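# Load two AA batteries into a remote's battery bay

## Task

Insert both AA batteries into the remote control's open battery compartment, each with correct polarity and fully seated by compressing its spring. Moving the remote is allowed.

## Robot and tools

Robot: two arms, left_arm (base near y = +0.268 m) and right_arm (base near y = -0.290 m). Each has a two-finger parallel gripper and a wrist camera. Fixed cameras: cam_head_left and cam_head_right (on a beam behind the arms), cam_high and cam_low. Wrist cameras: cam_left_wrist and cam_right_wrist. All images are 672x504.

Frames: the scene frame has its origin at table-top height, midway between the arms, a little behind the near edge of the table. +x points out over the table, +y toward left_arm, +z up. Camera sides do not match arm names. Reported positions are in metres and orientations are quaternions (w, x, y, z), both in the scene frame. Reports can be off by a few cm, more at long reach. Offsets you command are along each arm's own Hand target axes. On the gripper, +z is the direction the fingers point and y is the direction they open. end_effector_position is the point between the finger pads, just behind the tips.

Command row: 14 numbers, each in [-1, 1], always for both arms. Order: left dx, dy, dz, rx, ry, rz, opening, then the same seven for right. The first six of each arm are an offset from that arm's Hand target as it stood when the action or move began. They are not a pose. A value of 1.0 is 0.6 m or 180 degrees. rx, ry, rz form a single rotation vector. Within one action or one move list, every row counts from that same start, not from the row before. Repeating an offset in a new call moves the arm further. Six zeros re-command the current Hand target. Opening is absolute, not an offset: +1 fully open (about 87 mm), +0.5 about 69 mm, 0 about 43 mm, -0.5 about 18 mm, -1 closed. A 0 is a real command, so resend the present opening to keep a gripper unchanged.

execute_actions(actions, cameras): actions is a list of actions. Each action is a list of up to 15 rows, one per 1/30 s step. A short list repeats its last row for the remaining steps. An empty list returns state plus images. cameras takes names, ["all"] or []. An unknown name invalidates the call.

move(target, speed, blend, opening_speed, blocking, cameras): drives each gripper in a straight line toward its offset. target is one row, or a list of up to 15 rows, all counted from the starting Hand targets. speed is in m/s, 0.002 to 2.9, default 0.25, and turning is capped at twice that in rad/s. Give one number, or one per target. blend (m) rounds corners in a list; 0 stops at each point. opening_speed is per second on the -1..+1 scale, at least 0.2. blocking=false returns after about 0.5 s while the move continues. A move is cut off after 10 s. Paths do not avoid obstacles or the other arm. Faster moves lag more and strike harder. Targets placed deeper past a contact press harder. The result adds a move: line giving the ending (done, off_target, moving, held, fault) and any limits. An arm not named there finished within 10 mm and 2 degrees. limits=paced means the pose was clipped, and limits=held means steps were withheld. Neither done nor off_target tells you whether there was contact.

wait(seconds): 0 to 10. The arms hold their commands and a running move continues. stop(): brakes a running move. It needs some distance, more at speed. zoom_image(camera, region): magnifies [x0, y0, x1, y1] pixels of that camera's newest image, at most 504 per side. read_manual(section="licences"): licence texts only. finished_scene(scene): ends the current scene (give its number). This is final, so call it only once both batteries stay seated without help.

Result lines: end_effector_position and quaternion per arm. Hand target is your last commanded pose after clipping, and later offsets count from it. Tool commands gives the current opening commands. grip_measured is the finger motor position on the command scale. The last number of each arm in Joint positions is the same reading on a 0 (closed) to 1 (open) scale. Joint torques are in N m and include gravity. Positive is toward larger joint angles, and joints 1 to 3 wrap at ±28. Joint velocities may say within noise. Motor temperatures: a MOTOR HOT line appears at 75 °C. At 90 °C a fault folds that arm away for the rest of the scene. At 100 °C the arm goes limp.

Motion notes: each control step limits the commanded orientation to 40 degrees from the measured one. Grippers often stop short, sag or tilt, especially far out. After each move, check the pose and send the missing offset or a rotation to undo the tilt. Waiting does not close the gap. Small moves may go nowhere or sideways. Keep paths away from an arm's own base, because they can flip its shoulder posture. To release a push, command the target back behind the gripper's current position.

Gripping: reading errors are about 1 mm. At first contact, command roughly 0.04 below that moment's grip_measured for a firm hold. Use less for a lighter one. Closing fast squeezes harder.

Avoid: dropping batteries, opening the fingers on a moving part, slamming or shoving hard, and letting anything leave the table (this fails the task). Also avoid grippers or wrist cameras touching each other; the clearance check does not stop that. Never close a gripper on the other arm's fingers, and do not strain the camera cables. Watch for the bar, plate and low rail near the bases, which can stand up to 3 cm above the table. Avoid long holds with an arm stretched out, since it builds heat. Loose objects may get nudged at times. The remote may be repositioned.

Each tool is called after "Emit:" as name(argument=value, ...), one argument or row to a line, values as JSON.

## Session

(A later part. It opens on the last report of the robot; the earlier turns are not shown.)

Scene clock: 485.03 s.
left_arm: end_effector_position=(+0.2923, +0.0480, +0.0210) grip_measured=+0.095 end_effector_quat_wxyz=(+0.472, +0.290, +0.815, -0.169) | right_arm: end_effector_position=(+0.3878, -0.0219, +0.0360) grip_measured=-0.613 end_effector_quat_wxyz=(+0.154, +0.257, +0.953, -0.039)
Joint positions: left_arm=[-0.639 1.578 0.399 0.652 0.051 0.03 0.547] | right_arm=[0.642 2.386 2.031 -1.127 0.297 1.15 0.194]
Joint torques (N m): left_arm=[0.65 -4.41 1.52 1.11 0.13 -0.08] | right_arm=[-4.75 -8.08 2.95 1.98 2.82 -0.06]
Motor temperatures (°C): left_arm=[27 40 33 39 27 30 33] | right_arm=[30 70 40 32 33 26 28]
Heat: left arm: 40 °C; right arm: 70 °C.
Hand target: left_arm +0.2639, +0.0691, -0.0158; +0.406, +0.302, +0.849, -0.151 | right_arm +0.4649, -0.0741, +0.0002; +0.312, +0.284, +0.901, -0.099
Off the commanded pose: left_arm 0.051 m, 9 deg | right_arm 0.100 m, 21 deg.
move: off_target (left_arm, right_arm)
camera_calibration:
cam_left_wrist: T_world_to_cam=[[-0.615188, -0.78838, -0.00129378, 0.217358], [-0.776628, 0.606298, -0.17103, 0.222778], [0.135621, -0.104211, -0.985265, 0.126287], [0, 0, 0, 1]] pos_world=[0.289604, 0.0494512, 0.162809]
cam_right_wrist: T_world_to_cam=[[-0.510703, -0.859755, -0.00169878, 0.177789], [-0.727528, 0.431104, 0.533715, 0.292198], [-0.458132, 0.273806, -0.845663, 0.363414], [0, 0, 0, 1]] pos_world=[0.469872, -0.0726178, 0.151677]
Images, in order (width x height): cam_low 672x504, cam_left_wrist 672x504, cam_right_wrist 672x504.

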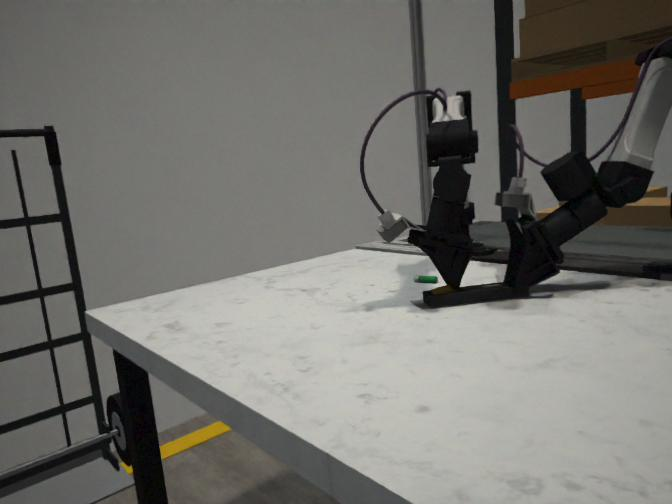

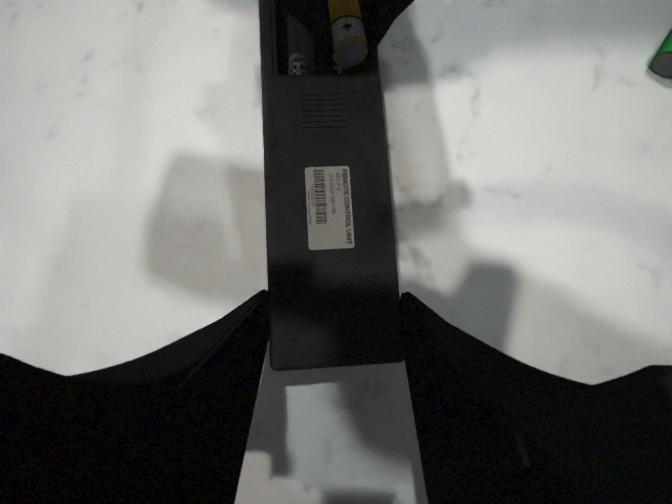

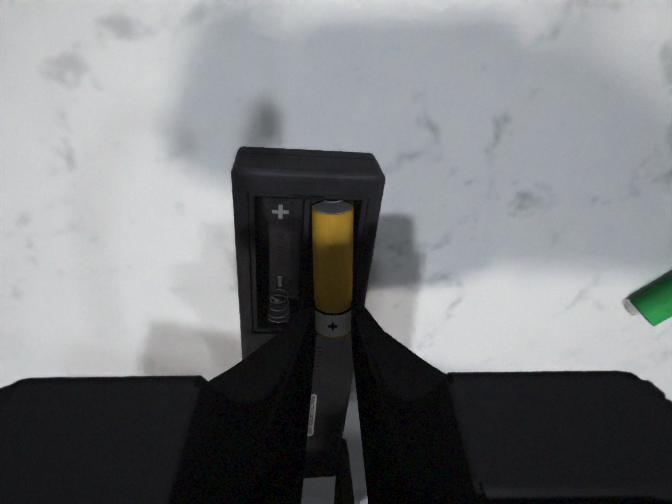

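Emit:
move(
  target=[
    [-0.055,0,0.0,0,0,0,-0.3,0.08,0,-0.141,0,0.11,0,-1],
    [-0.055,0,0.0,0,0,0,-0.3,0.08,0,-0.141,0,0.11,0,-0.45],
  ],
  speed=0.1,
  cameras=["cam_right_wrist","cam_left_wrist"],
)

Emit:
zoom_image(
  camera="cam_right_wrist",
  region=[200, 80, 420, 360],
)

Scene clock: 491.57 s.
left_arm: end_effector_position=(+0.2893, +0.0498, +0.0196) grip_measured=+0.092 end_effector_quat_wxyz=(+0.434, +0.296, +0.836, -0.159) | right_arm: end_effector_position=(+0.3797, -0.0211, +0.0341) grip_measured=-0.450 end_effector_quat_wxyz=(+0.137, +0.288, +0.946, -0.050)
Joint positions: left_arm=[-0.639 1.55 0.467 0.469 0.052 0.029 0.546] | right_arm=[0.647 2.403 2.056 -1.184 0.286 1.227 0.275]
Joint torques (N m): left_arm=[0.25 -5.55 6.13 1.33 0.08 -0.09] | right_arm=[-0.64 -12.66 9.7 0.34 0.33 0.16]
Motor temperatures (°C): left_arm=[27 40 33 38 27 30 33] | right_arm=[30 69 40 32 35 26 28]
Heat: left arm: 40 °C; right arm: 69 °C.
Hand target: left_arm +0.2801, +0.0563, +0.0100; +0.406, +0.302, +0.849, -0.151 | right_arm +0.3911, -0.0224, +0.0369; +0.152, +0.297, +0.941, -0.049
Off the commanded pose: left_arm 0.015 m, 4 deg | right_arm 0.012 m, 2 deg.
move: off_target (left_arm, right_arm); target 2's new opening was sent with right_arm's hand 0.014 m and 3 deg from that target
camera_calibration:
cam_left_wrist: T_world_to_cam=[[-0.6162, -0.787584, 0.00308541, 0.217096], [-0.784955, 0.613813, -0.084145, 0.219524], [0.0643774, -0.054272, -0.996449, 0.143896], [0, 0, 0, 1]] pos_world=[0.296827, 0.0440442, 0.161187]
cam_right_wrist: T_world_to_cam=[[-0.56732, -0.823312, 0.0174791, 0.195957], [-0.679043, 0.479706, 0.555682, 0.268876], [-0.465885, 0.303381, -0.831211, 0.360918], [0, 0, 0, 1]] pos_world=[0.461894, -0.0771432, 0.147164]
Images, in order (width x height): cam_left_wrist 672x504, cam_right_wrist 672x504.

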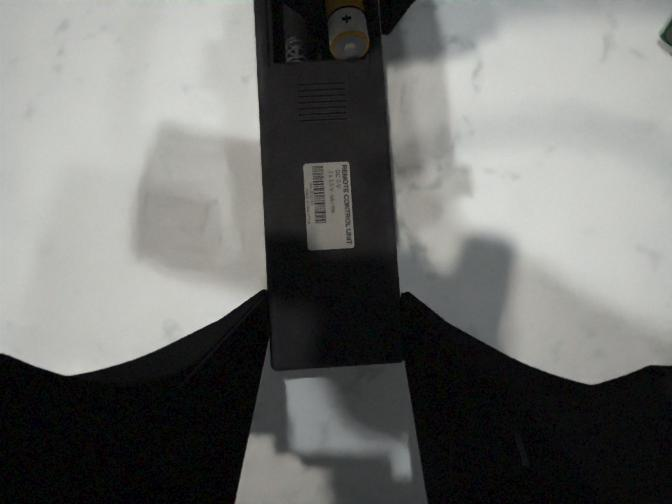

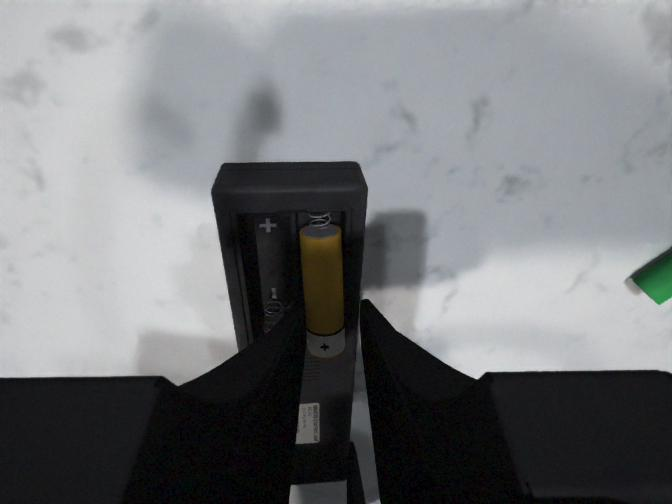

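Scaled by 1.800 from the camera's 672x504 image, which has a finer 960x720 frame.

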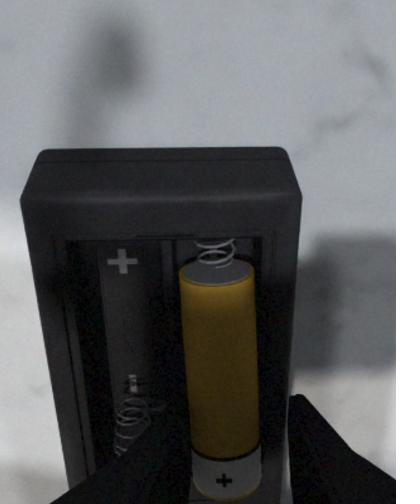

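Emit:
move(
  target=[
    [0,0,0.0,0,0,0,-0.3,-0.005,0,-0.02,0,0,0,-0.45],
    [0,0,0.0,0,0,0,-0.3,-0.005,0,-0.02,0,0,0,-1],
    [0.06,0,0.0,0,0,0,-0.3,-0.12,0,0.035,0,0,0,-1],
  ],
  speed=0.1,
  cameras=["cam_right_wrist","cam_left_wrist"],
)

Emit:
zoom_image(
  camera="cam_right_wrist",
  region=[200, 80, 420, 360],
)

Scene clock: 495.83 s.
left_arm: end_effector_position=(+0.2855, +0.0511, +0.0198) grip_measured=+0.087 end_effector_quat_wxyz=(+0.468, +0.291, +0.816, -0.172) | right_arm: end_effector_position=(+0.4464, -0.0682, +0.0360) grip_measured=-1.000 end_effector_quat_wxyz=(+0.145, +0.298, +0.942, -0.055)
Joint positions: left_arm=[-0.639 1.554 0.375 0.648 0.058 0.027 0.544] | right_arm=[0.497 2.56 2.346 -1.273 0.297 1.092 0]
Joint torques (N m): left_arm=[0.73 -2.35 2.45 1.25 0.06 -0.05] | right_arm=[-0.09 -13.86 10.25 0.41 0.17 -0.01]
Motor temperatures (°C): left_arm=[27 40 33 38 27 30 33] | right_arm=[30 69 40 32 34 26 28]
Heat: left arm: 40 °C; right arm: 69 °C.
Hand target: left_arm +0.2625, +0.0703, -0.0181; +0.406, +0.302, +0.849, -0.151 | right_arm +0.4525, -0.0654, +0.0399; +0.153, +0.297, +0.941, -0.049
Off the commanded pose: left_arm 0.048 m, 9 deg | right_arm 0.008 m, 1 deg.
move: off_target (left_arm); target 2's new opening was sent with right_arm's hand 0.011 m and 2 deg from that target
camera_calibration:
cam_left_wrist: T_world_to_cam=[[-0.619533, -0.784958, 0.00454964, 0.216451], [-0.774559, 0.610364, -0.165872, 0.21455], [0.127426, -0.106287, -0.986137, 0.128782], [0, 0, 0, 1]] pos_world=[0.28387, 0.0526389, 0.1616]
cam_right_wrist: T_world_to_cam=[[-0.585839, -0.810198, 0.0192631, 0.204118], [-0.675706, 0.501438, 0.540353, 0.336177], [-0.447452, 0.303544, -0.841218, 0.399984], [0, 0, 0, 1]] pos_world=[0.525711, -0.124609, 0.150888]
Images, in order (width x height): cam_left_wrist 672x504, cam_right_wrist 672x504.

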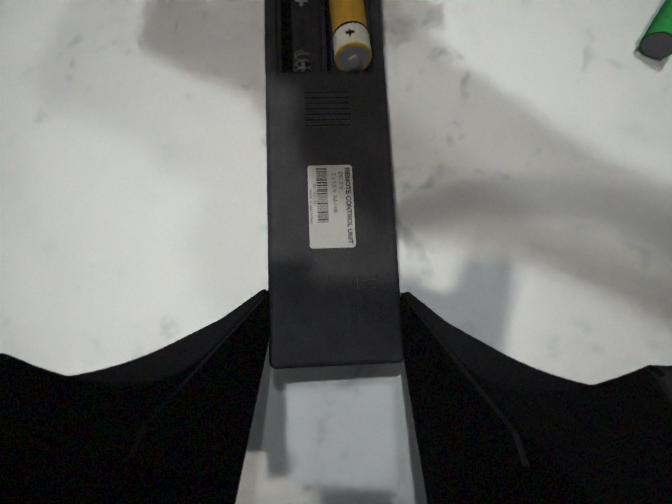

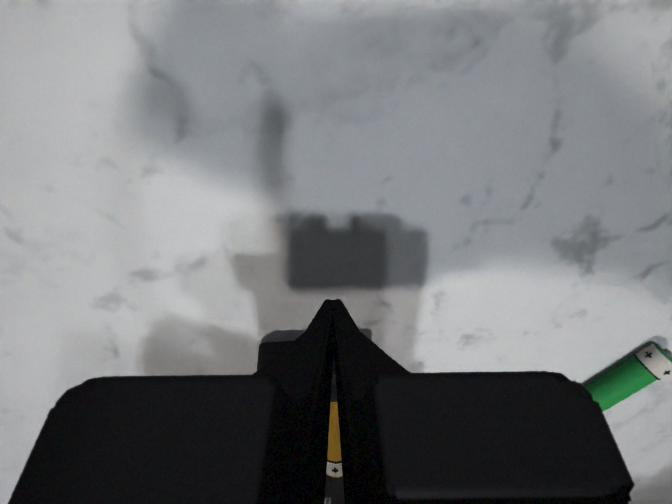

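Scaled by 1.800 from the camera's 672x504 image, which has a finer 960x720 frame.

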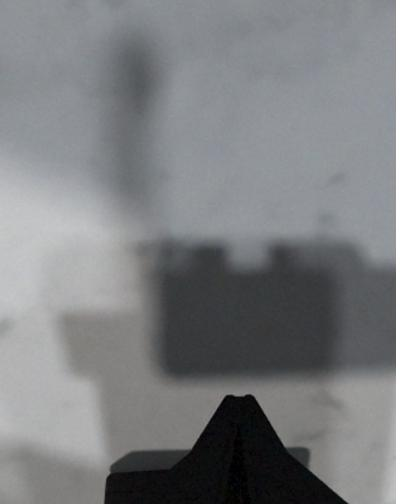

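Emit:
move(
  target=[
    [-0.05,0,0,0,0,0,-0.2,0,0,-0.09,0,0,0,-1],
    [-0.05,0,0,0,0,0,-0.2,0.05,0,-0.12,0,0.11,0,-1],
  ],
  speed=0.2,
  cameras=["cam_right_wrist","cam_left_wrist"],
)

Emit:
zoom_image(
  camera="cam_right_wrist",
  region=[230, 200, 430, 420],
)

Emit:
zoom_image(
  camera="cam_left_wrist",
  region=[230, 0, 430, 120],
)

Scene clock: 499.80 s.
left_arm: end_effector_position=(+0.2865, +0.0503, +0.0193) grip_measured=+0.087 end_effector_quat_wxyz=(+0.440, +0.295, +0.832, -0.164) | right_arm: end_effector_position=(+0.4126, -0.0366, +0.0857) grip_measured=-1.000 end_effector_quat_wxyz=(+0.025, +0.308, +0.951, +0.030)
Joint positions: left_arm=[-0.639 1.543 0.442 0.502 0.058 0.027 0.543] | right_arm=[0.481 2.615 2.637 -1.559 0.005 1.108 0]
Joint torques (N m): left_arm=[0.36 -4.45 6.22 1.28 0.03 -0.07] | right_arm=[-0.46 -17.98 5.2 0.3 -0.16 0]
Motor temperatures (°C): left_arm=[27 40 33 38 27 30 33] | right_arm=[30 70 41 32 33 26 28]
Heat: left arm: 40 °C; right arm: 70 °C.
Hand target: left_arm +0.2771, +0.0586, +0.0053; +0.406, +0.302, +0.849, -0.151 | right_arm +0.4106, -0.0359, +0.0987; -0.012, +0.301, +0.954, +0.003
Off the commanded pose: left_arm 0.019 m, 5 deg | right_arm 0.013 m, 5 deg.
joint sent to its limit (right arm) — joint 4 (wrist pitch), lower limit. The joint targets are off in orientation, not in position.
move: off_target (left_arm, right_arm)
camera_calibration:
cam_left_wrist: T_world_to_cam=[[-0.61916, -0.785228, 0.00759882, 0.216406], [-0.781856, 0.615543, -0.0990311, 0.216207], [0.0730846, -0.0672573, -0.995055, 0.141941], [0, 0, 0, 1]] pos_world=[0.292659, 0.0463905, 0.161005]
cam_right_wrist: T_world_to_cam=[[-0.591064, -0.803882, -0.0664638, 0.218666], [-0.558524, 0.348424, 0.752763, 0.198485], [-0.581974, 0.482053, -0.654928, 0.463112], [0, 0, 0, 1]] pos_world=[0.509624, -0.11662, 0.168427]
Images, in order (width x height): cam_left_wrist 672x504, cam_right_wrist 672x504.

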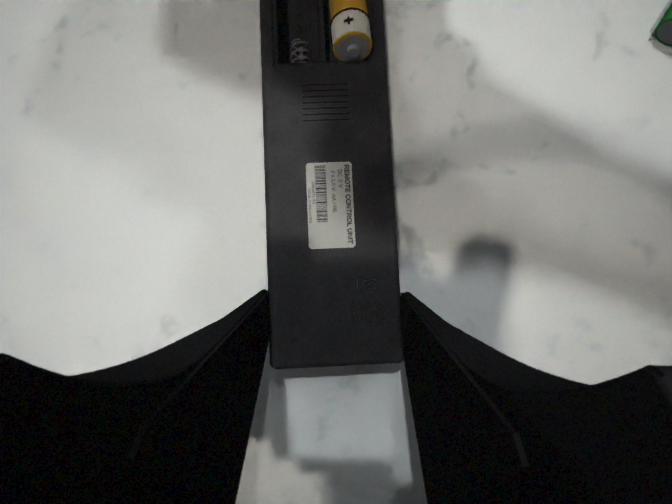

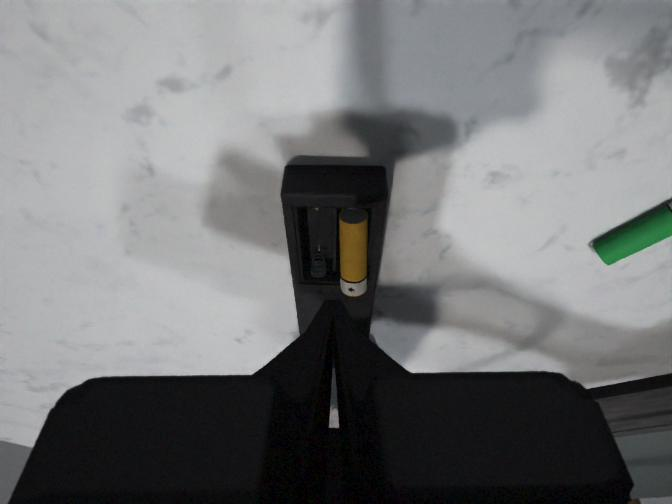

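Scaled by 2.291 from the camera's 672x504 image, which has a finer 960x720 frame.

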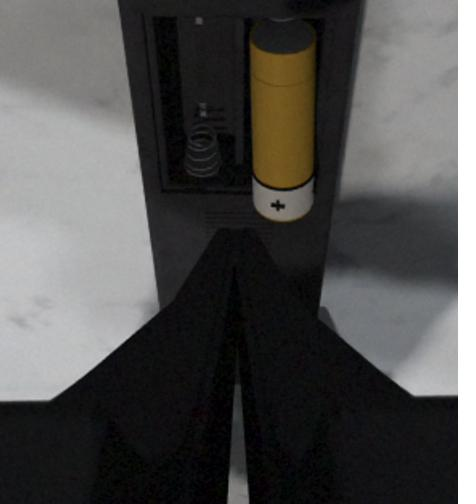

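Scaled by 2.520 from the camera's 672x504 image, which has a finer 960x720 frame.

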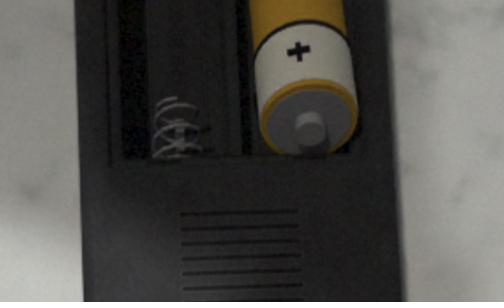

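Emit:
move(
  target=[0,0,0,0,0,0,-0.3,0.148,-0.01,0.04,0,0.1,0,-0.8],
  speed=0.2,
  cameras=["cam_right_wrist","cam_left_wrist"],
)

Emit:
zoom_image(
  camera="cam_right_wrist",
  region=[230, 160, 430, 380],
)

Scene clock: 502.70 s.
left_arm: end_effector_position=(+0.2865, +0.0503, +0.0193) grip_measured=+0.087 end_effector_quat_wxyz=(+0.440, +0.295, +0.832, -0.164) | right_arm: end_effector_position=(+0.3366, +0.0046, +0.0555) grip_measured=-0.800 end_effector_quat_wxyz=(-0.157, +0.301, +0.940, +0.041)
Joint positions: left_arm=[-0.639 1.543 0.442 0.502 0.058 0.027 0.543] | right_arm=[0.534 2.608 2.405 -1.561 -0.281 1.134 0.1]
Joint torques (N m): left_arm=[0.36 -4.45 6.23 1.28 0.03 -0.07] | right_arm=[0.32 -19.52 5.19 -0.08 -0.31 0.15]
Motor temperatures (°C): left_arm=[27 40 33 38 27 30 33] | right_arm=[30 70 40 32 33 26 28]
Heat: left arm: 40 °C; right arm: 70 °C.
Hand target: left_arm +0.2771, +0.0586, +0.0053; +0.406, +0.302, +0.849, -0.151 | right_arm +0.3340, +0.0104, +0.0768; -0.161, +0.297, +0.940, +0.050
Off the commanded pose: left_arm 0.019 m, 5 deg | right_arm 0.022 m, 1 deg.
joint read past its limit (right arm) — joint 4 (wrist pitch), lower limit.
joint sent to its limit (right arm) — joint 4 (wrist pitch), lower limit. The joint targets still meet the commanded pose.
move: off_target (left_arm, right_arm)
camera_calibration:
cam_left_wrist: T_world_to_cam=[[-0.61916, -0.785228, 0.00759882, 0.216406], [-0.781856, 0.615543, -0.0990311, 0.216207], [0.0730846, -0.0672573, -0.995055, 0.141941], [0, 0, 0, 1]] pos_world=[0.292659, 0.0463905, 0.161005]
cam_right_wrist: T_world_to_cam=[[-0.584127, -0.811296, 0.0244051, 0.197522], [-0.274605, 0.22583, 0.934662, 0.0593135], [-0.763799, 0.539259, -0.354699, 0.423576], [0, 0, 0, 1]] pos_world=[0.455192, -0.0815635, 0.0899833]
Images, in order (width x height): cam_left_wrist 672x504, cam_right_wrist 672x504.

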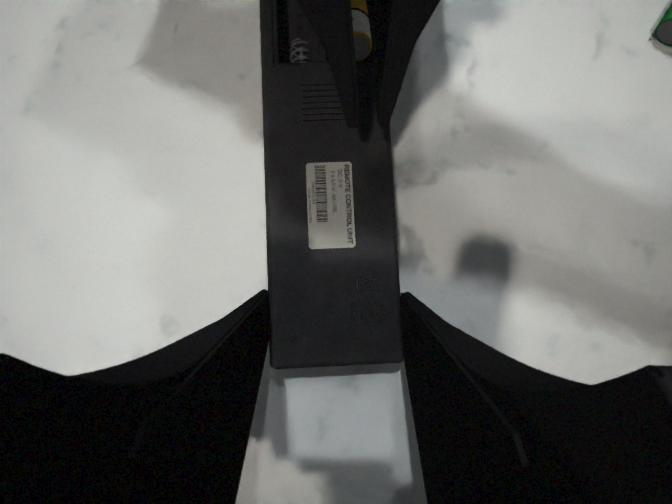

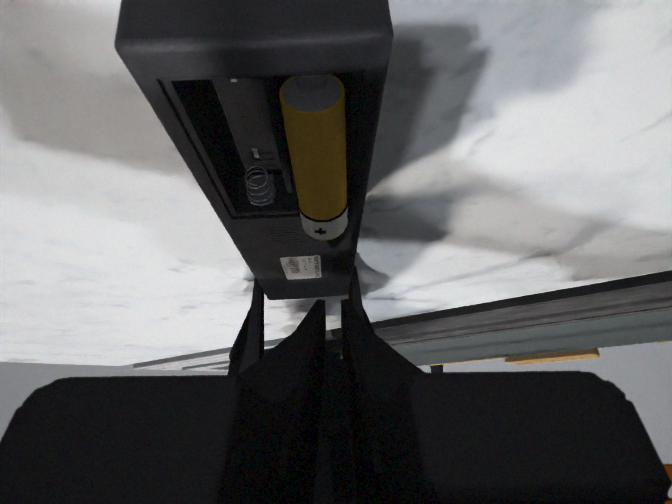

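Scaled by 2.291 from the camera's 672x504 image, which has a finer 960x720 frame.

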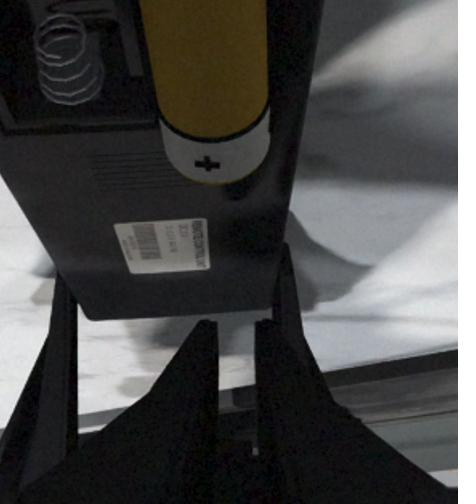

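Emit:
move(
  target=[
    [0,0,0,0,0,0,-0.3,-0.008,0.004,0.025,0,0,0,-0.8],
    [0.03,0,0,0,0,0,-0.3,-0.1,0.004,0.02,0,0,0,-0.8],
  ],
  speed=0.12,
  cameras=["cam_right_wrist","cam_left_wrist"],
)

Emit:
zoom_image(
  camera="cam_right_wrist",
  region=[230, 160, 430, 380],
)

Scene clock: 505.57 s.
left_arm: end_effector_position=(+0.2859, +0.0508, +0.0199) grip_measured=+0.087 end_effector_quat_wxyz=(+0.452, +0.294, +0.826, -0.168) | right_arm: end_effector_position=(+0.3741, -0.0235, +0.0424) grip_measured=-0.800 end_effector_quat_wxyz=(-0.147, +0.312, +0.936, +0.062)
Joint positions: left_arm=[-0.639 1.543 0.414 0.558 0.058 0.027 0.543] | right_arm=[0.44 2.684 2.503 -1.562 -0.281 1.067 0.1]
Joint torques (N m): left_arm=[0.58 -2.71 3.15 1.56 0.05 -0.05] | right_arm=[0.28 -14.28 9.52 0 -0.16 0]
Motor temperatures (°C): left_arm=[27 40 33 38 27 30 33] | right_arm=[30 71 40 31 32 26 28]
Heat: left arm: 40 °C; right arm: 71 °C.
Hand target: left_arm +0.2684, +0.0656, -0.0087; +0.406, +0.302, +0.849, -0.151 | right_arm +0.3784, -0.0179, +0.0455; -0.161, +0.297, +0.940, +0.050
Off the commanded pose: left_arm 0.037 m, 6 deg | right_arm 0.008 m, 3 deg.
joint read past its limit (right arm) — joint 4 (wrist pitch), lower limit.
joint sent to its limit (right arm) — joint 4 (wrist pitch), lower limit. The joint targets are off in orientation, not in position.
move: off_target (left_arm, right_arm)
camera_calibration:
cam_left_wrist: T_world_to_cam=[[-0.619244, -0.785172, 0.0064523, 0.216397], [-0.77937, 0.613626, -0.126671, 0.215448], [0.0954995, -0.0834691, -0.991924, 0.136853], [0, 0, 0, 1]] pos_world=[0.288847, 0.0491273, 0.161642]
cam_right_wrist: T_world_to_cam=[[-0.608021, -0.793741, -0.0169301, 0.208089], [-0.294782, 0.205905, 0.933117, 0.0953336], [-0.737167, 0.572345, -0.359175, 0.453798], [0, 0, 0, 1]] pos_world=[0.48915, -0.114189, 0.0775582]
Images, in order (width x height): cam_left_wrist 672x504, cam_right_wrist 672x504.

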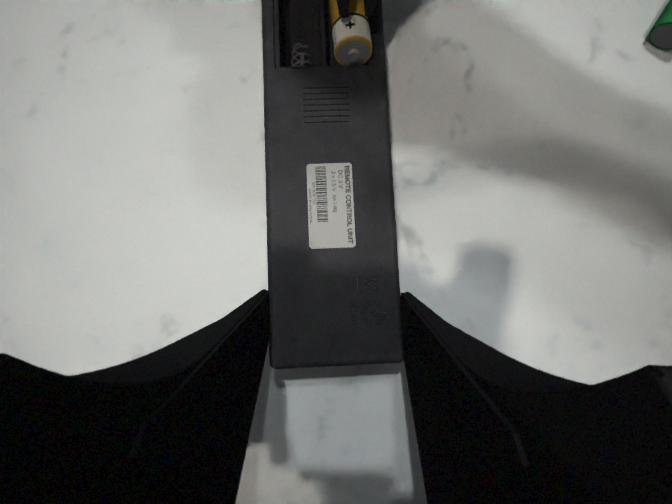

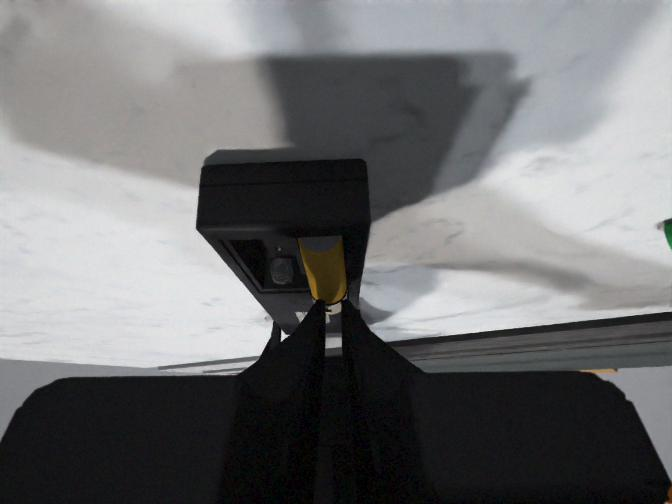

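Scaled by 2.291 from the camera's 672x504 image, which has a finer 960x720 frame.

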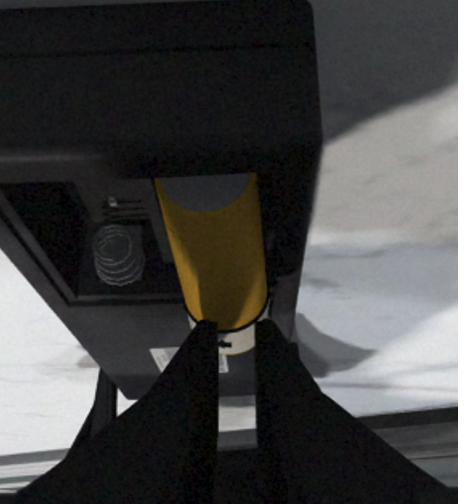

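Emit:
move(
  target=[
    [-0.02,0,0,0,0,0,-0.3,0.03,0.0,-0.03,0,0,0,-0.8],
    [-0.02,0,0,0,0,0,-0.3,0.1,0.0,0.0,0,0,0,-0.8],
    [-0.02,0,0,0,0,0,-0.3,0.085,0.0,0.035,0,0,0,-0.8],
    [0.03,0,0,0,0,0,-0.3,-0.04,0.0,0.035,0,0,0,-0.8],
  ],
  speed=0.12,
  cameras=["cam_right_wrist","cam_left_wrist"],
)

Emit:
zoom_image(
  camera="cam_right_wrist",
  region=[230, 160, 430, 380],
)

Scene clock: 510.20 s.
left_arm: end_effector_position=(+0.2867, +0.0498, +0.0197) grip_measured=+0.086 end_effector_quat_wxyz=(+0.477, +0.288, +0.812, -0.176) | right_arm: end_effector_position=(+0.3611, -0.0017, +0.0328) grip_measured=-0.800 end_effector_quat_wxyz=(-0.194, +0.291, +0.933, +0.083)
Joint positions: left_arm=[-0.639 1.571 0.361 0.7 0.059 0.023 0.543] | right_arm=[0.464 2.76 2.567 -1.592 -0.378 1.038 0.1]
Joint torques (N m): left_arm=[0.8 -2.88 1.65 1.07 0.07 -0.01] | right_arm=[-3.74 -12.94 9.63 0.19 0.68 -0.02]
Motor temperatures (°C): left_arm=[27 39 34 38 27 30 33] | right_arm=[30 72 41 31 32 26 28]
Heat: left arm: 39 °C; right arm: 72 °C.
Hand target: left_arm +0.2595, +0.0726, -0.0228; +0.406, +0.302, +0.849, -0.151 | right_arm +0.3913, -0.0269, +0.0178; -0.161, +0.297, +0.940, +0.050
Off the commanded pose: left_arm 0.055 m, 10 deg | right_arm 0.042 m, 5 deg.
joint read past its limit (right arm) — joint 4 (wrist pitch), lower limit.
joint sent to its limit (right arm) — joint 4 (wrist pitch), lower limit. The joint targets are off in orientation, not in position.
move: off_target (left_arm, right_arm)
camera_calibration:
cam_left_wrist: T_world_to_cam=[[-0.618624, -0.785654, 0.00727375, 0.216027], [-0.772633, 0.606638, -0.187162, 0.216268], [0.142632, -0.121403, -0.982302, 0.124838], [0, 0, 0, 1]] pos_world=[0.282929, 0.0536818, 0.161534]
cam_right_wrist: T_world_to_cam=[[-0.580158, -0.813782, -0.0342804, 0.207796], [-0.232386, 0.12504, 0.964553, 0.072291], [-0.780649, 0.56756, -0.261654, 0.440719], [0, 0, 0, 1]] pos_world=[0.481401, -0.0900726, 0.0527109]
Images, in order (width x height): cam_left_wrist 672x504, cam_right_wrist 672x504.

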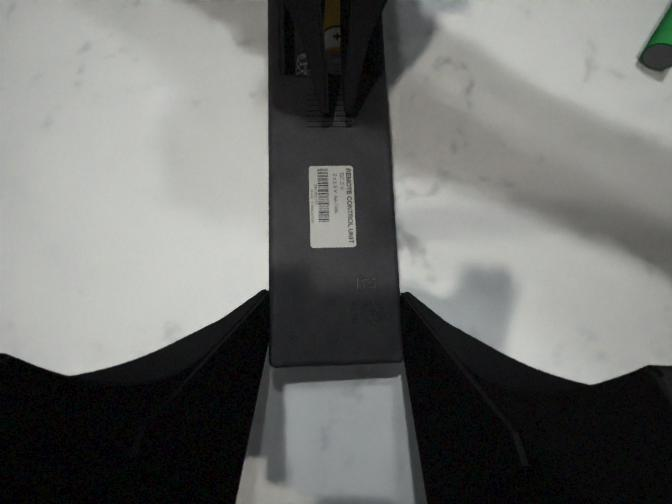

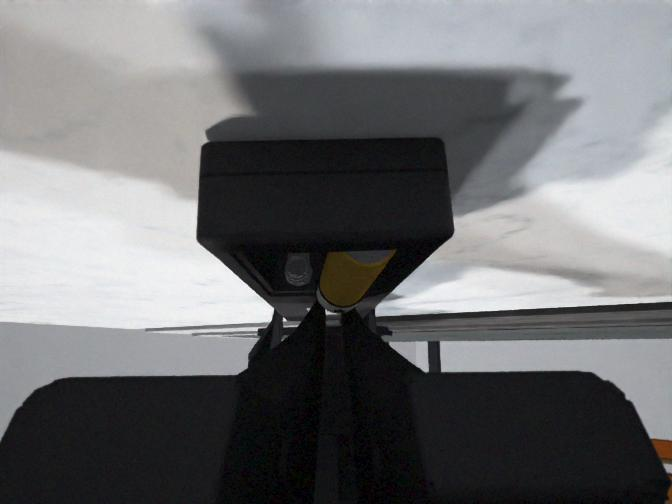

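Scaled by 2.291 from the camera's 672x504 image, which has a finer 960x720 frame.

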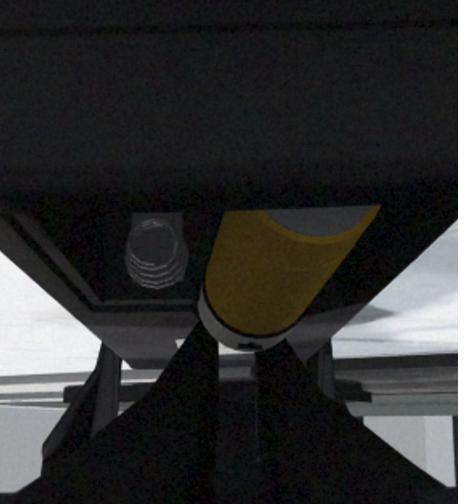

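Emit:
move(
  target=[0.05,0,0,0,0,0,-0.3,-0.08,-0.012,-0.012,0,0,0,-0.8],
  speed=0.12,
  cameras=["cam_right_wrist","cam_left_wrist"],
)

Emit:
zoom_image(
  camera="cam_right_wrist",
  region=[230, 160, 430, 380],
)

Scene clock: 512.13 s.
left_arm: end_effector_position=(+0.2801, +0.0575, +0.0183) grip_measured=+0.082 end_effector_quat_wxyz=(+0.514, +0.277, +0.790, -0.186) | right_arm: end_effector_position=(+0.4190, -0.0613, +0.0121) grip_measured=-0.800 end_effector_quat_wxyz=(-0.141, +0.323, +0.931, +0.093)
Joint positions: left_arm=[-0.632 1.61 0.246 0.944 0.058 0.02 0.541] | right_arm=[0.323 2.848 2.703 -1.579 -0.302 0.976 0.1]
Joint torques (N m): left_arm=[0.8 -1.59 0.59 0.38 0.13 0.04] | right_arm=[0.51 -14.75 8.81 0.12 0.17 -0.01]
Motor temperatures (°C): left_arm=[27 39 33 38 27 30 33] | right_arm=[30 72 41 31 32 26 28]
Heat: left arm: 39 °C; right arm: 72 °C.
Hand target: left_arm +0.2448, +0.0843, -0.0462; +0.406, +0.302, +0.849, -0.151 | right_arm +0.4261, -0.0601, +0.0086; -0.161, +0.297, +0.940, +0.050
Off the commanded pose: left_arm 0.078 m, 15 deg | right_arm 0.008 m, 6 deg.
joint read past its limit (right arm) — joint 4 (wrist pitch), lower limit.
joint sent to its limit (right arm) — joint 4 (wrist pitch), lower limit. The joint targets are off in orientation, not in position.
move: off_target (left_arm, right_arm)
camera_calibration:
cam_left_wrist: T_world_to_cam=[[-0.611997, -0.790831, 0.00670469, 0.216331], [-0.761664, 0.587102, -0.274188, 0.205901], [0.2129, -0.172909, -0.961653, 0.108135], [0, 0, 0, 1]] pos_world=[0.2662, 0.0688936, 0.158993]
cam_right_wrist: T_world_to_cam=[[-0.633315, -0.770406, -0.0733924, 0.217556], [-0.314629, 0.169672, 0.933927, 0.150802], [-0.70705, 0.614562, -0.349848, 0.487469], [0, 0, 0, 1]] pos_world=[0.529893, -0.15756, 0.0456695]
Images, in order (width x height): cam_left_wrist 672x504, cam_right_wrist 672x504.

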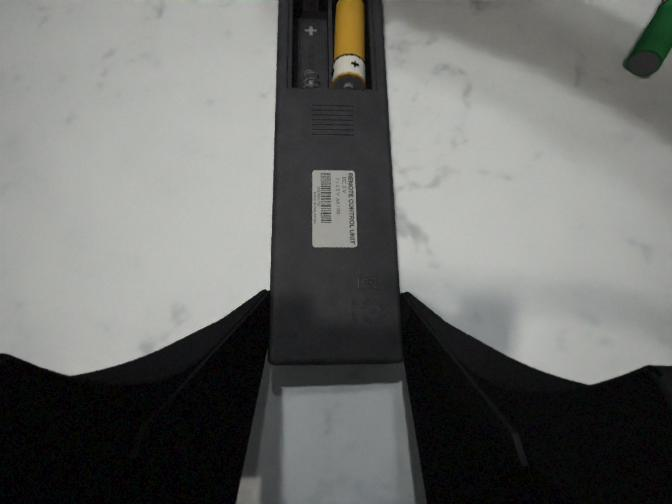

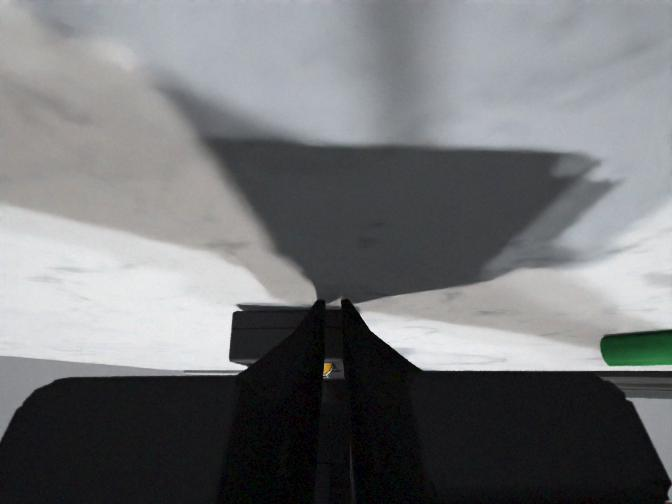

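Scaled by 2.291 from the camera's 672x504 image, which has a finer 960x720 frame.

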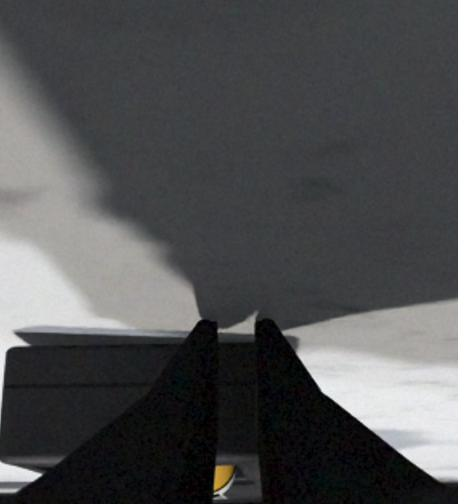

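Emit:
move(
  target=[
    [-0.07,0,0,0,0,0,-0.2,0.02,0,-0.12,0,0,0,-1],
    [-0.07,0,0,0,0,0,-0.2,0.08,0.006,-0.14,0,-0.1,0,-1],
  ],
  speed=0.2,
  cameras=["cam_right_wrist","cam_left_wrist"],
)

Emit:
zoom_image(
  camera="cam_right_wrist",
  region=[230, 180, 430, 400],
)

Emit:
zoom_image(
  camera="cam_left_wrist",
  region=[230, 0, 430, 120],
)

Scene clock: 518.27 s.
left_arm: end_effector_position=(+0.2829, +0.0550, +0.0185) grip_measured=+0.079 end_effector_quat_wxyz=(+0.467, +0.286, +0.818, -0.173) | right_arm: end_effector_position=(+0.4120, -0.0480, +0.0859) grip_measured=-1.000 end_effector_quat_wxyz=(+0.005, +0.306, +0.951, +0.035)
Joint positions: left_arm=[-0.632 1.544 0.357 0.654 0.06 0.02 0.54] | right_arm=[0.449 2.609 2.623 -1.571 -0.031 1.073 0]
Joint torques (N m): left_arm=[0.13 -2.39 5.23 0.92 0.04 0.02] | right_arm=[0.4 -19.48 5.31 0.41 0.15 0.13]
Motor temperatures (°C): left_arm=[27 39 33 37 27 30 33] | right_arm=[29 74 40 31 32 26 28]
Heat: left arm: 39 °C; right arm: 74 °C.
Hand target: left_arm +0.2654, +0.0679, -0.0134; +0.406, +0.302, +0.849, -0.151 | right_arm +0.4141, -0.0472, +0.1038; -0.012, +0.301, +0.954, +0.003
Off the commanded pose: left_arm 0.039 m, 8 deg | right_arm 0.018 m, 4 deg.
joint read past its limit (right arm) — joint 4 (wrist pitch), lower limit.
joint sent to its limit (right arm) — joint 4 (wrist pitch), lower limit. The joint targets are off in orientation, not in position.
move: off_target (left_arm, right_arm)
camera_calibration:
cam_left_wrist: T_world_to_cam=[[-0.613035, -0.789962, 0.0121785, 0.216246], [-0.780469, 0.603131, -0.164622, 0.211947], [0.1227, -0.110424, -0.986282, 0.129821], [0, 0, 0, 1]] pos_world=[0.282055, 0.0573293, 0.160298]
cam_right_wrist: T_world_to_cam=[[-0.589065, -0.805597, -0.063372, 0.208018], [-0.533767, 0.329019, 0.778999, 0.18861], [-0.606709, 0.492707, -0.623815, 0.476559], [0, 0, 0, 1]] pos_world=[0.512343, -0.129281, 0.163541]
Images, in order (width x height): cam_left_wrist 672x504, cam_right_wrist 672x504.

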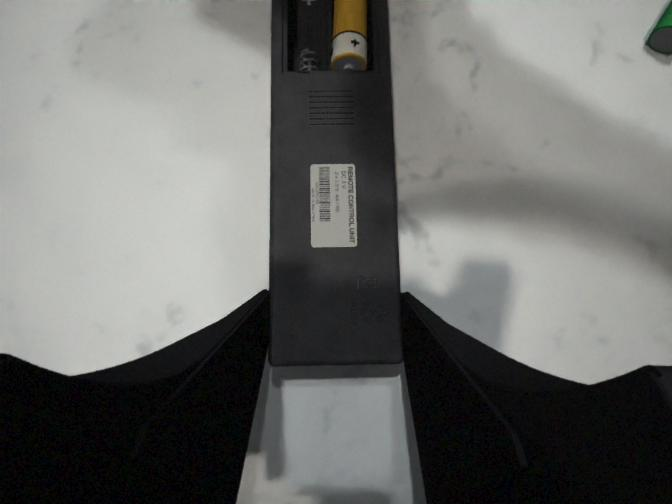

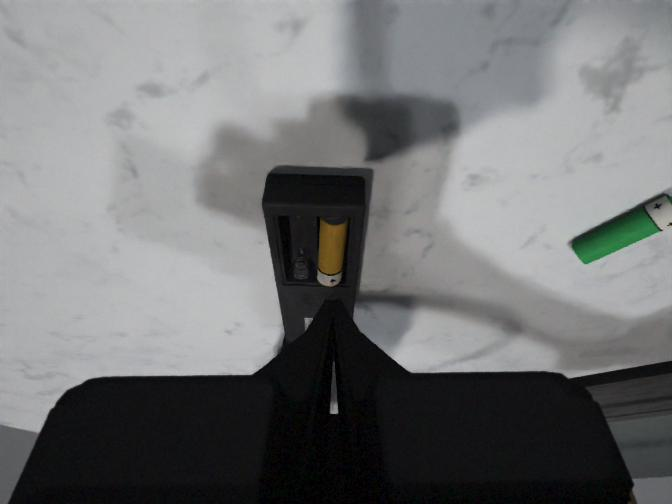

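Scaled by 2.291 from the camera's 672x504 image, which has a finer 960x720 frame.

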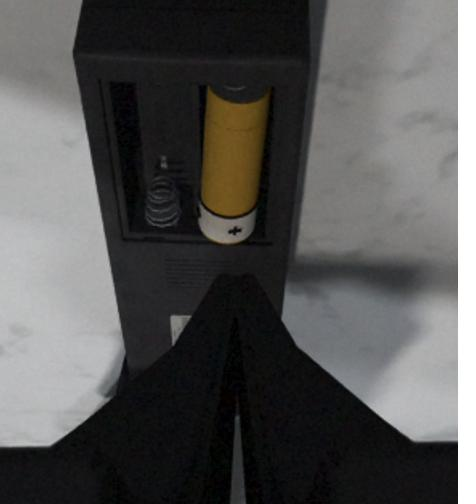

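Scaled by 2.520 from the camera's 672x504 image, which has a finer 960x720 frame.

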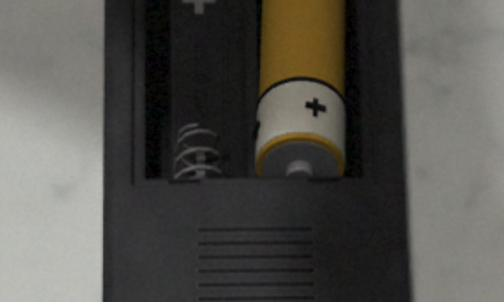

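Emit:
move(
  target=[
    [-0.04,0,0,0,0,0,-0.2,0.045,0.003,0.06,0,0,0,-1],
    [-0.04,0,0,0,0,0,-0.2,0.045,0.003,0.145,0,0,0,-1],
  ],
  speed=0.1,
  cameras=["cam_right_wrist","cam_left_wrist"],
)

Emit:
zoom_image(
  camera="cam_right_wrist",
  region=[230, 180, 430, 400],
)

Scene clock: 522.07 s.
left_arm: end_effector_position=(+0.2866, +0.0530, +0.0188) grip_measured=+0.077 end_effector_quat_wxyz=(+0.439, +0.295, +0.833, -0.162) | right_arm: end_effector_position=(+0.3837, -0.0352, +0.0327) grip_measured=-1.000 end_effector_quat_wxyz=(-0.027, +0.300, +0.953, -0.003)
Joint positions: left_arm=[-0.632 1.54 0.438 0.499 0.06 0.032 0.539] | right_arm=[0.501 2.574 2.335 -1.416 -0.023 1.112 0]
Joint torques (N m): left_arm=[-0.27 -4.1 6.53 1.3 0 -0.11] | right_arm=[0.5 -13.56 3.48 0.82 0.11 0.13]
Motor temperatures (°C): left_arm=[27 39 33 37 27 30 33] | right_arm=[29 75 40 31 31 26 28]
Heat: left arm: 39 °C; right arm: 75 °C. Fold the right arm in close to its base, or ease its load, before you think long.
Hand target: left_arm +0.2771, +0.0586, +0.0054; +0.406, +0.302, +0.849, -0.151 | right_arm +0.3912, -0.0290, +0.0175; -0.012, +0.301, +0.954, +0.003
Off the commanded pose: left_arm 0.017 m, 5 deg | right_arm 0.018 m, 2 deg.
MOTOR HOT: joint 2 (shoulder) of the right arm reports 75 °C; the controller's stop level is 90 °C. To cool a motor, set the load down, stop pushing, or move to a pose that needs little force.
move: off_target (left_arm, right_arm)
camera_calibration:
cam_left_wrist: T_world_to_cam=[[-0.617694, -0.786401, 0.00522353, 0.218204], [-0.78308, 0.614447, -0.0961226, 0.214944], [0.0723813, -0.0634648, -0.995356, 0.141538], [0, 0, 0, 1]] pos_world=[0.292857, 0.0485068, 0.160402]
cam_right_wrist: T_world_to_cam=[[-0.579484, -0.8145, 0.028075, 0.19133], [-0.473186, 0.364301, 0.80211, 0.187941], [-0.663546, 0.451525, -0.596516, 0.439338], [0, 0, 0, 1]] pos_world=[0.491324, -0.111001, 0.105951]
Images, in order (width x height): cam_left_wrist 672x504, cam_right_wrist 672x504.

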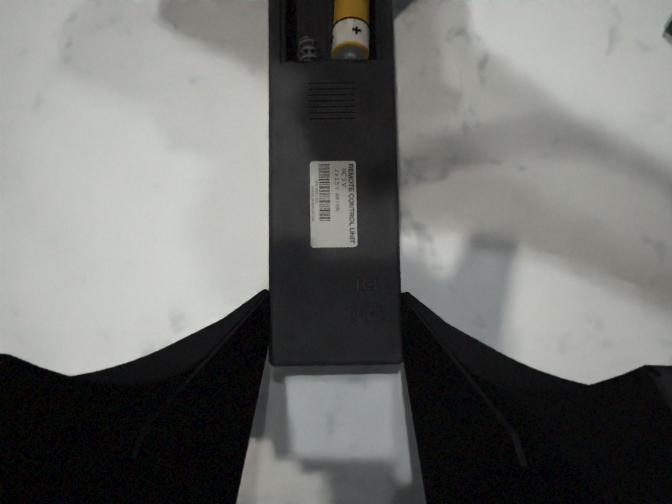

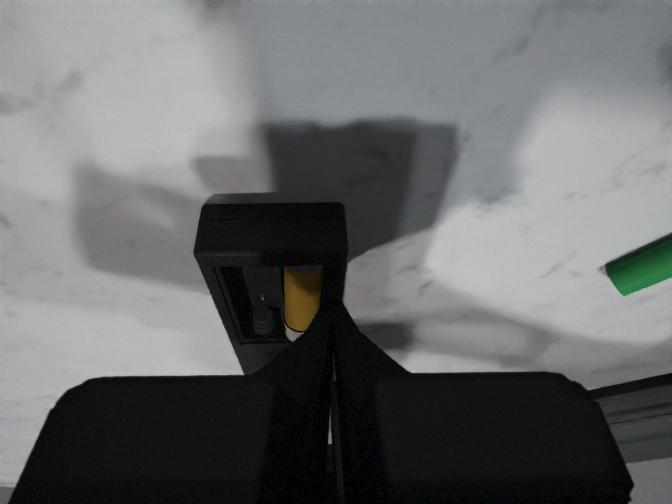

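Scaled by 2.291 from the camera's 672x504 image, which has a finer 960x720 frame.

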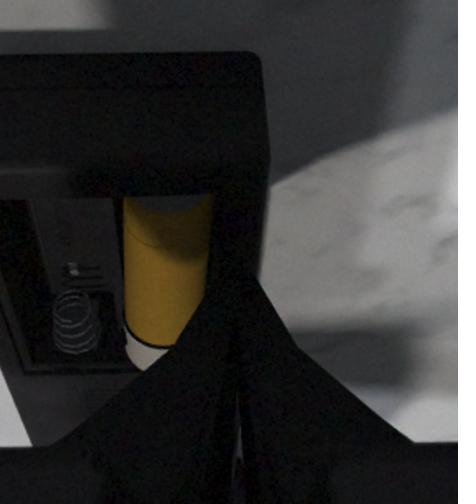

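Emit:
move(
  target=[
    [0,0,0,0,0,0,-0.2,0.0,0,-0.06,0,0,0,-1],
    [0,0,0,0,0,0,-0.2,-0.005,0.02,-0.045,0,0,0,-1],
    [0,0,0,0,0,0,-0.2,-0.005,0.02,0.01,0,0,0,-1],
  ],
  speed=0.1,
  cameras=["cam_right_wrist","cam_left_wrist"],
)

Emit:
zoom_image(
  camera="cam_right_wrist",
  region=[230, 180, 430, 400],
)

Scene clock: 525.53 s.
left_arm: end_effector_position=(+0.2865, +0.0531, +0.0187) grip_measured=+0.077 end_effector_quat_wxyz=(+0.439, +0.296, +0.833, -0.162) | right_arm: end_effector_position=(+0.4015, -0.0240, +0.0263) grip_measured=-1.000 end_effector_quat_wxyz=(-0.014, +0.303, +0.953, +0.010)
Joint positions: left_arm=[-0.632 1.54 0.438 0.499 0.06 0.033 0.539] | right_arm=[0.503 2.664 2.483 -1.437 -0.024 1.12 0]
Joint torques (N m): left_arm=[-0.27 -4.1 6.53 1.31 0 -0.12] | right_arm=[0.83 -13.98 3.34 0.53 0.1 0.11]
Motor temperatures (°C): left_arm=[27 39 34 37 27 30 33] | right_arm=[29 75 40 31 31 26 28]
Heat: left arm: 39 °C; right arm: 75 °C. Fold the right arm in close to its base, or ease its load, before you think long.
Hand target: left_arm +0.2771, +0.0586, +0.0053; +0.406, +0.302, +0.849, -0.151 | right_arm +0.4004, -0.0208, +0.0114; -0.012, +0.301, +0.954, +0.003
Off the commanded pose: left_arm 0.017 m, 4 deg | right_arm 0.015 m, 1 deg.
MOTOR HOT: still on. Joint 2 (shoulder) of the right arm reports 75 °C.
move: off_target (left_arm, right_arm)
camera_calibration:
cam_left_wrist: T_world_to_cam=[[-0.618385, -0.785865, 0.0039551, 0.218448], [-0.782488, 0.615246, -0.0958425, 0.21466], [0.0728859, -0.0623624, -0.995389, 0.141244], [0, 0, 0, 1]] pos_world=[0.292759, 0.0484104, 0.160302]
cam_right_wrist: T_world_to_cam=[[-0.585139, -0.810919, -0.00476973, 0.214144], [-0.496249, 0.353417, 0.79299, 0.206803], [-0.641365, 0.466377, -0.609215, 0.434048], [0, 0, 0, 1]] pos_world=[0.506313, -0.101864, 0.101457]
Images, in order (width x height): cam_left_wrist 672x504, cam_right_wrist 672x504.

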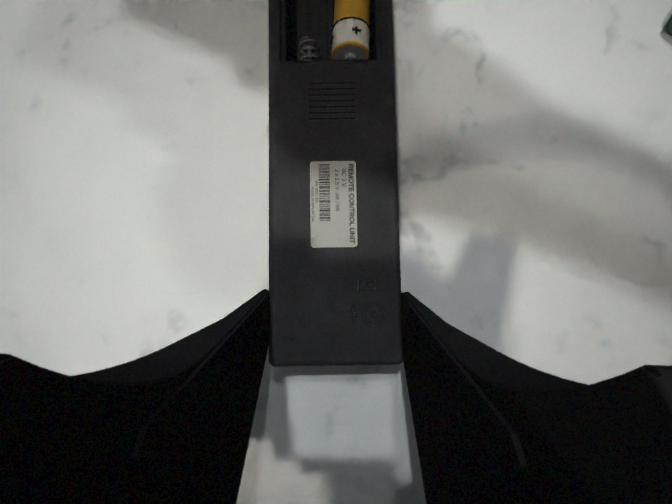

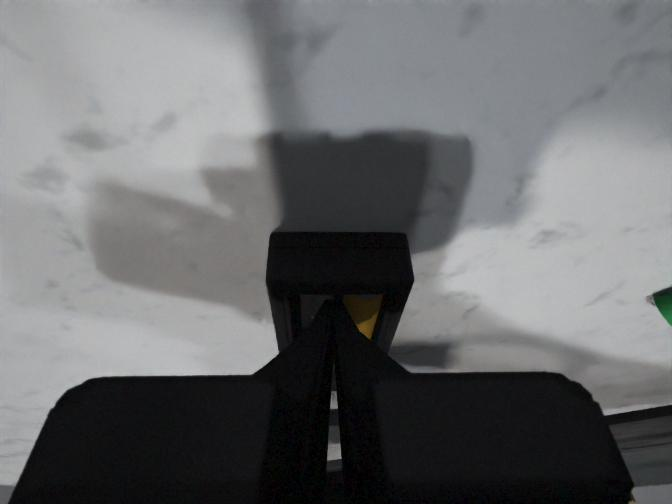

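Scaled by 2.291 from the camera's 672x504 image, which has a finer 960x720 frame.

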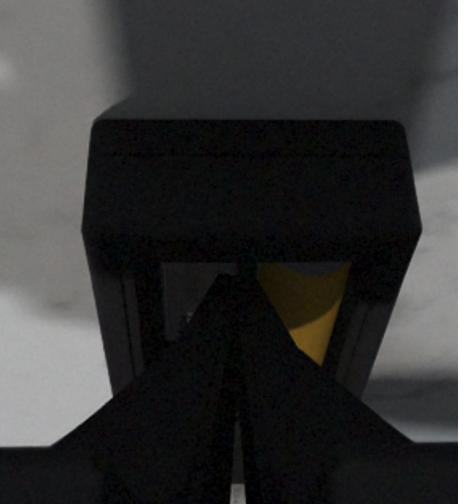

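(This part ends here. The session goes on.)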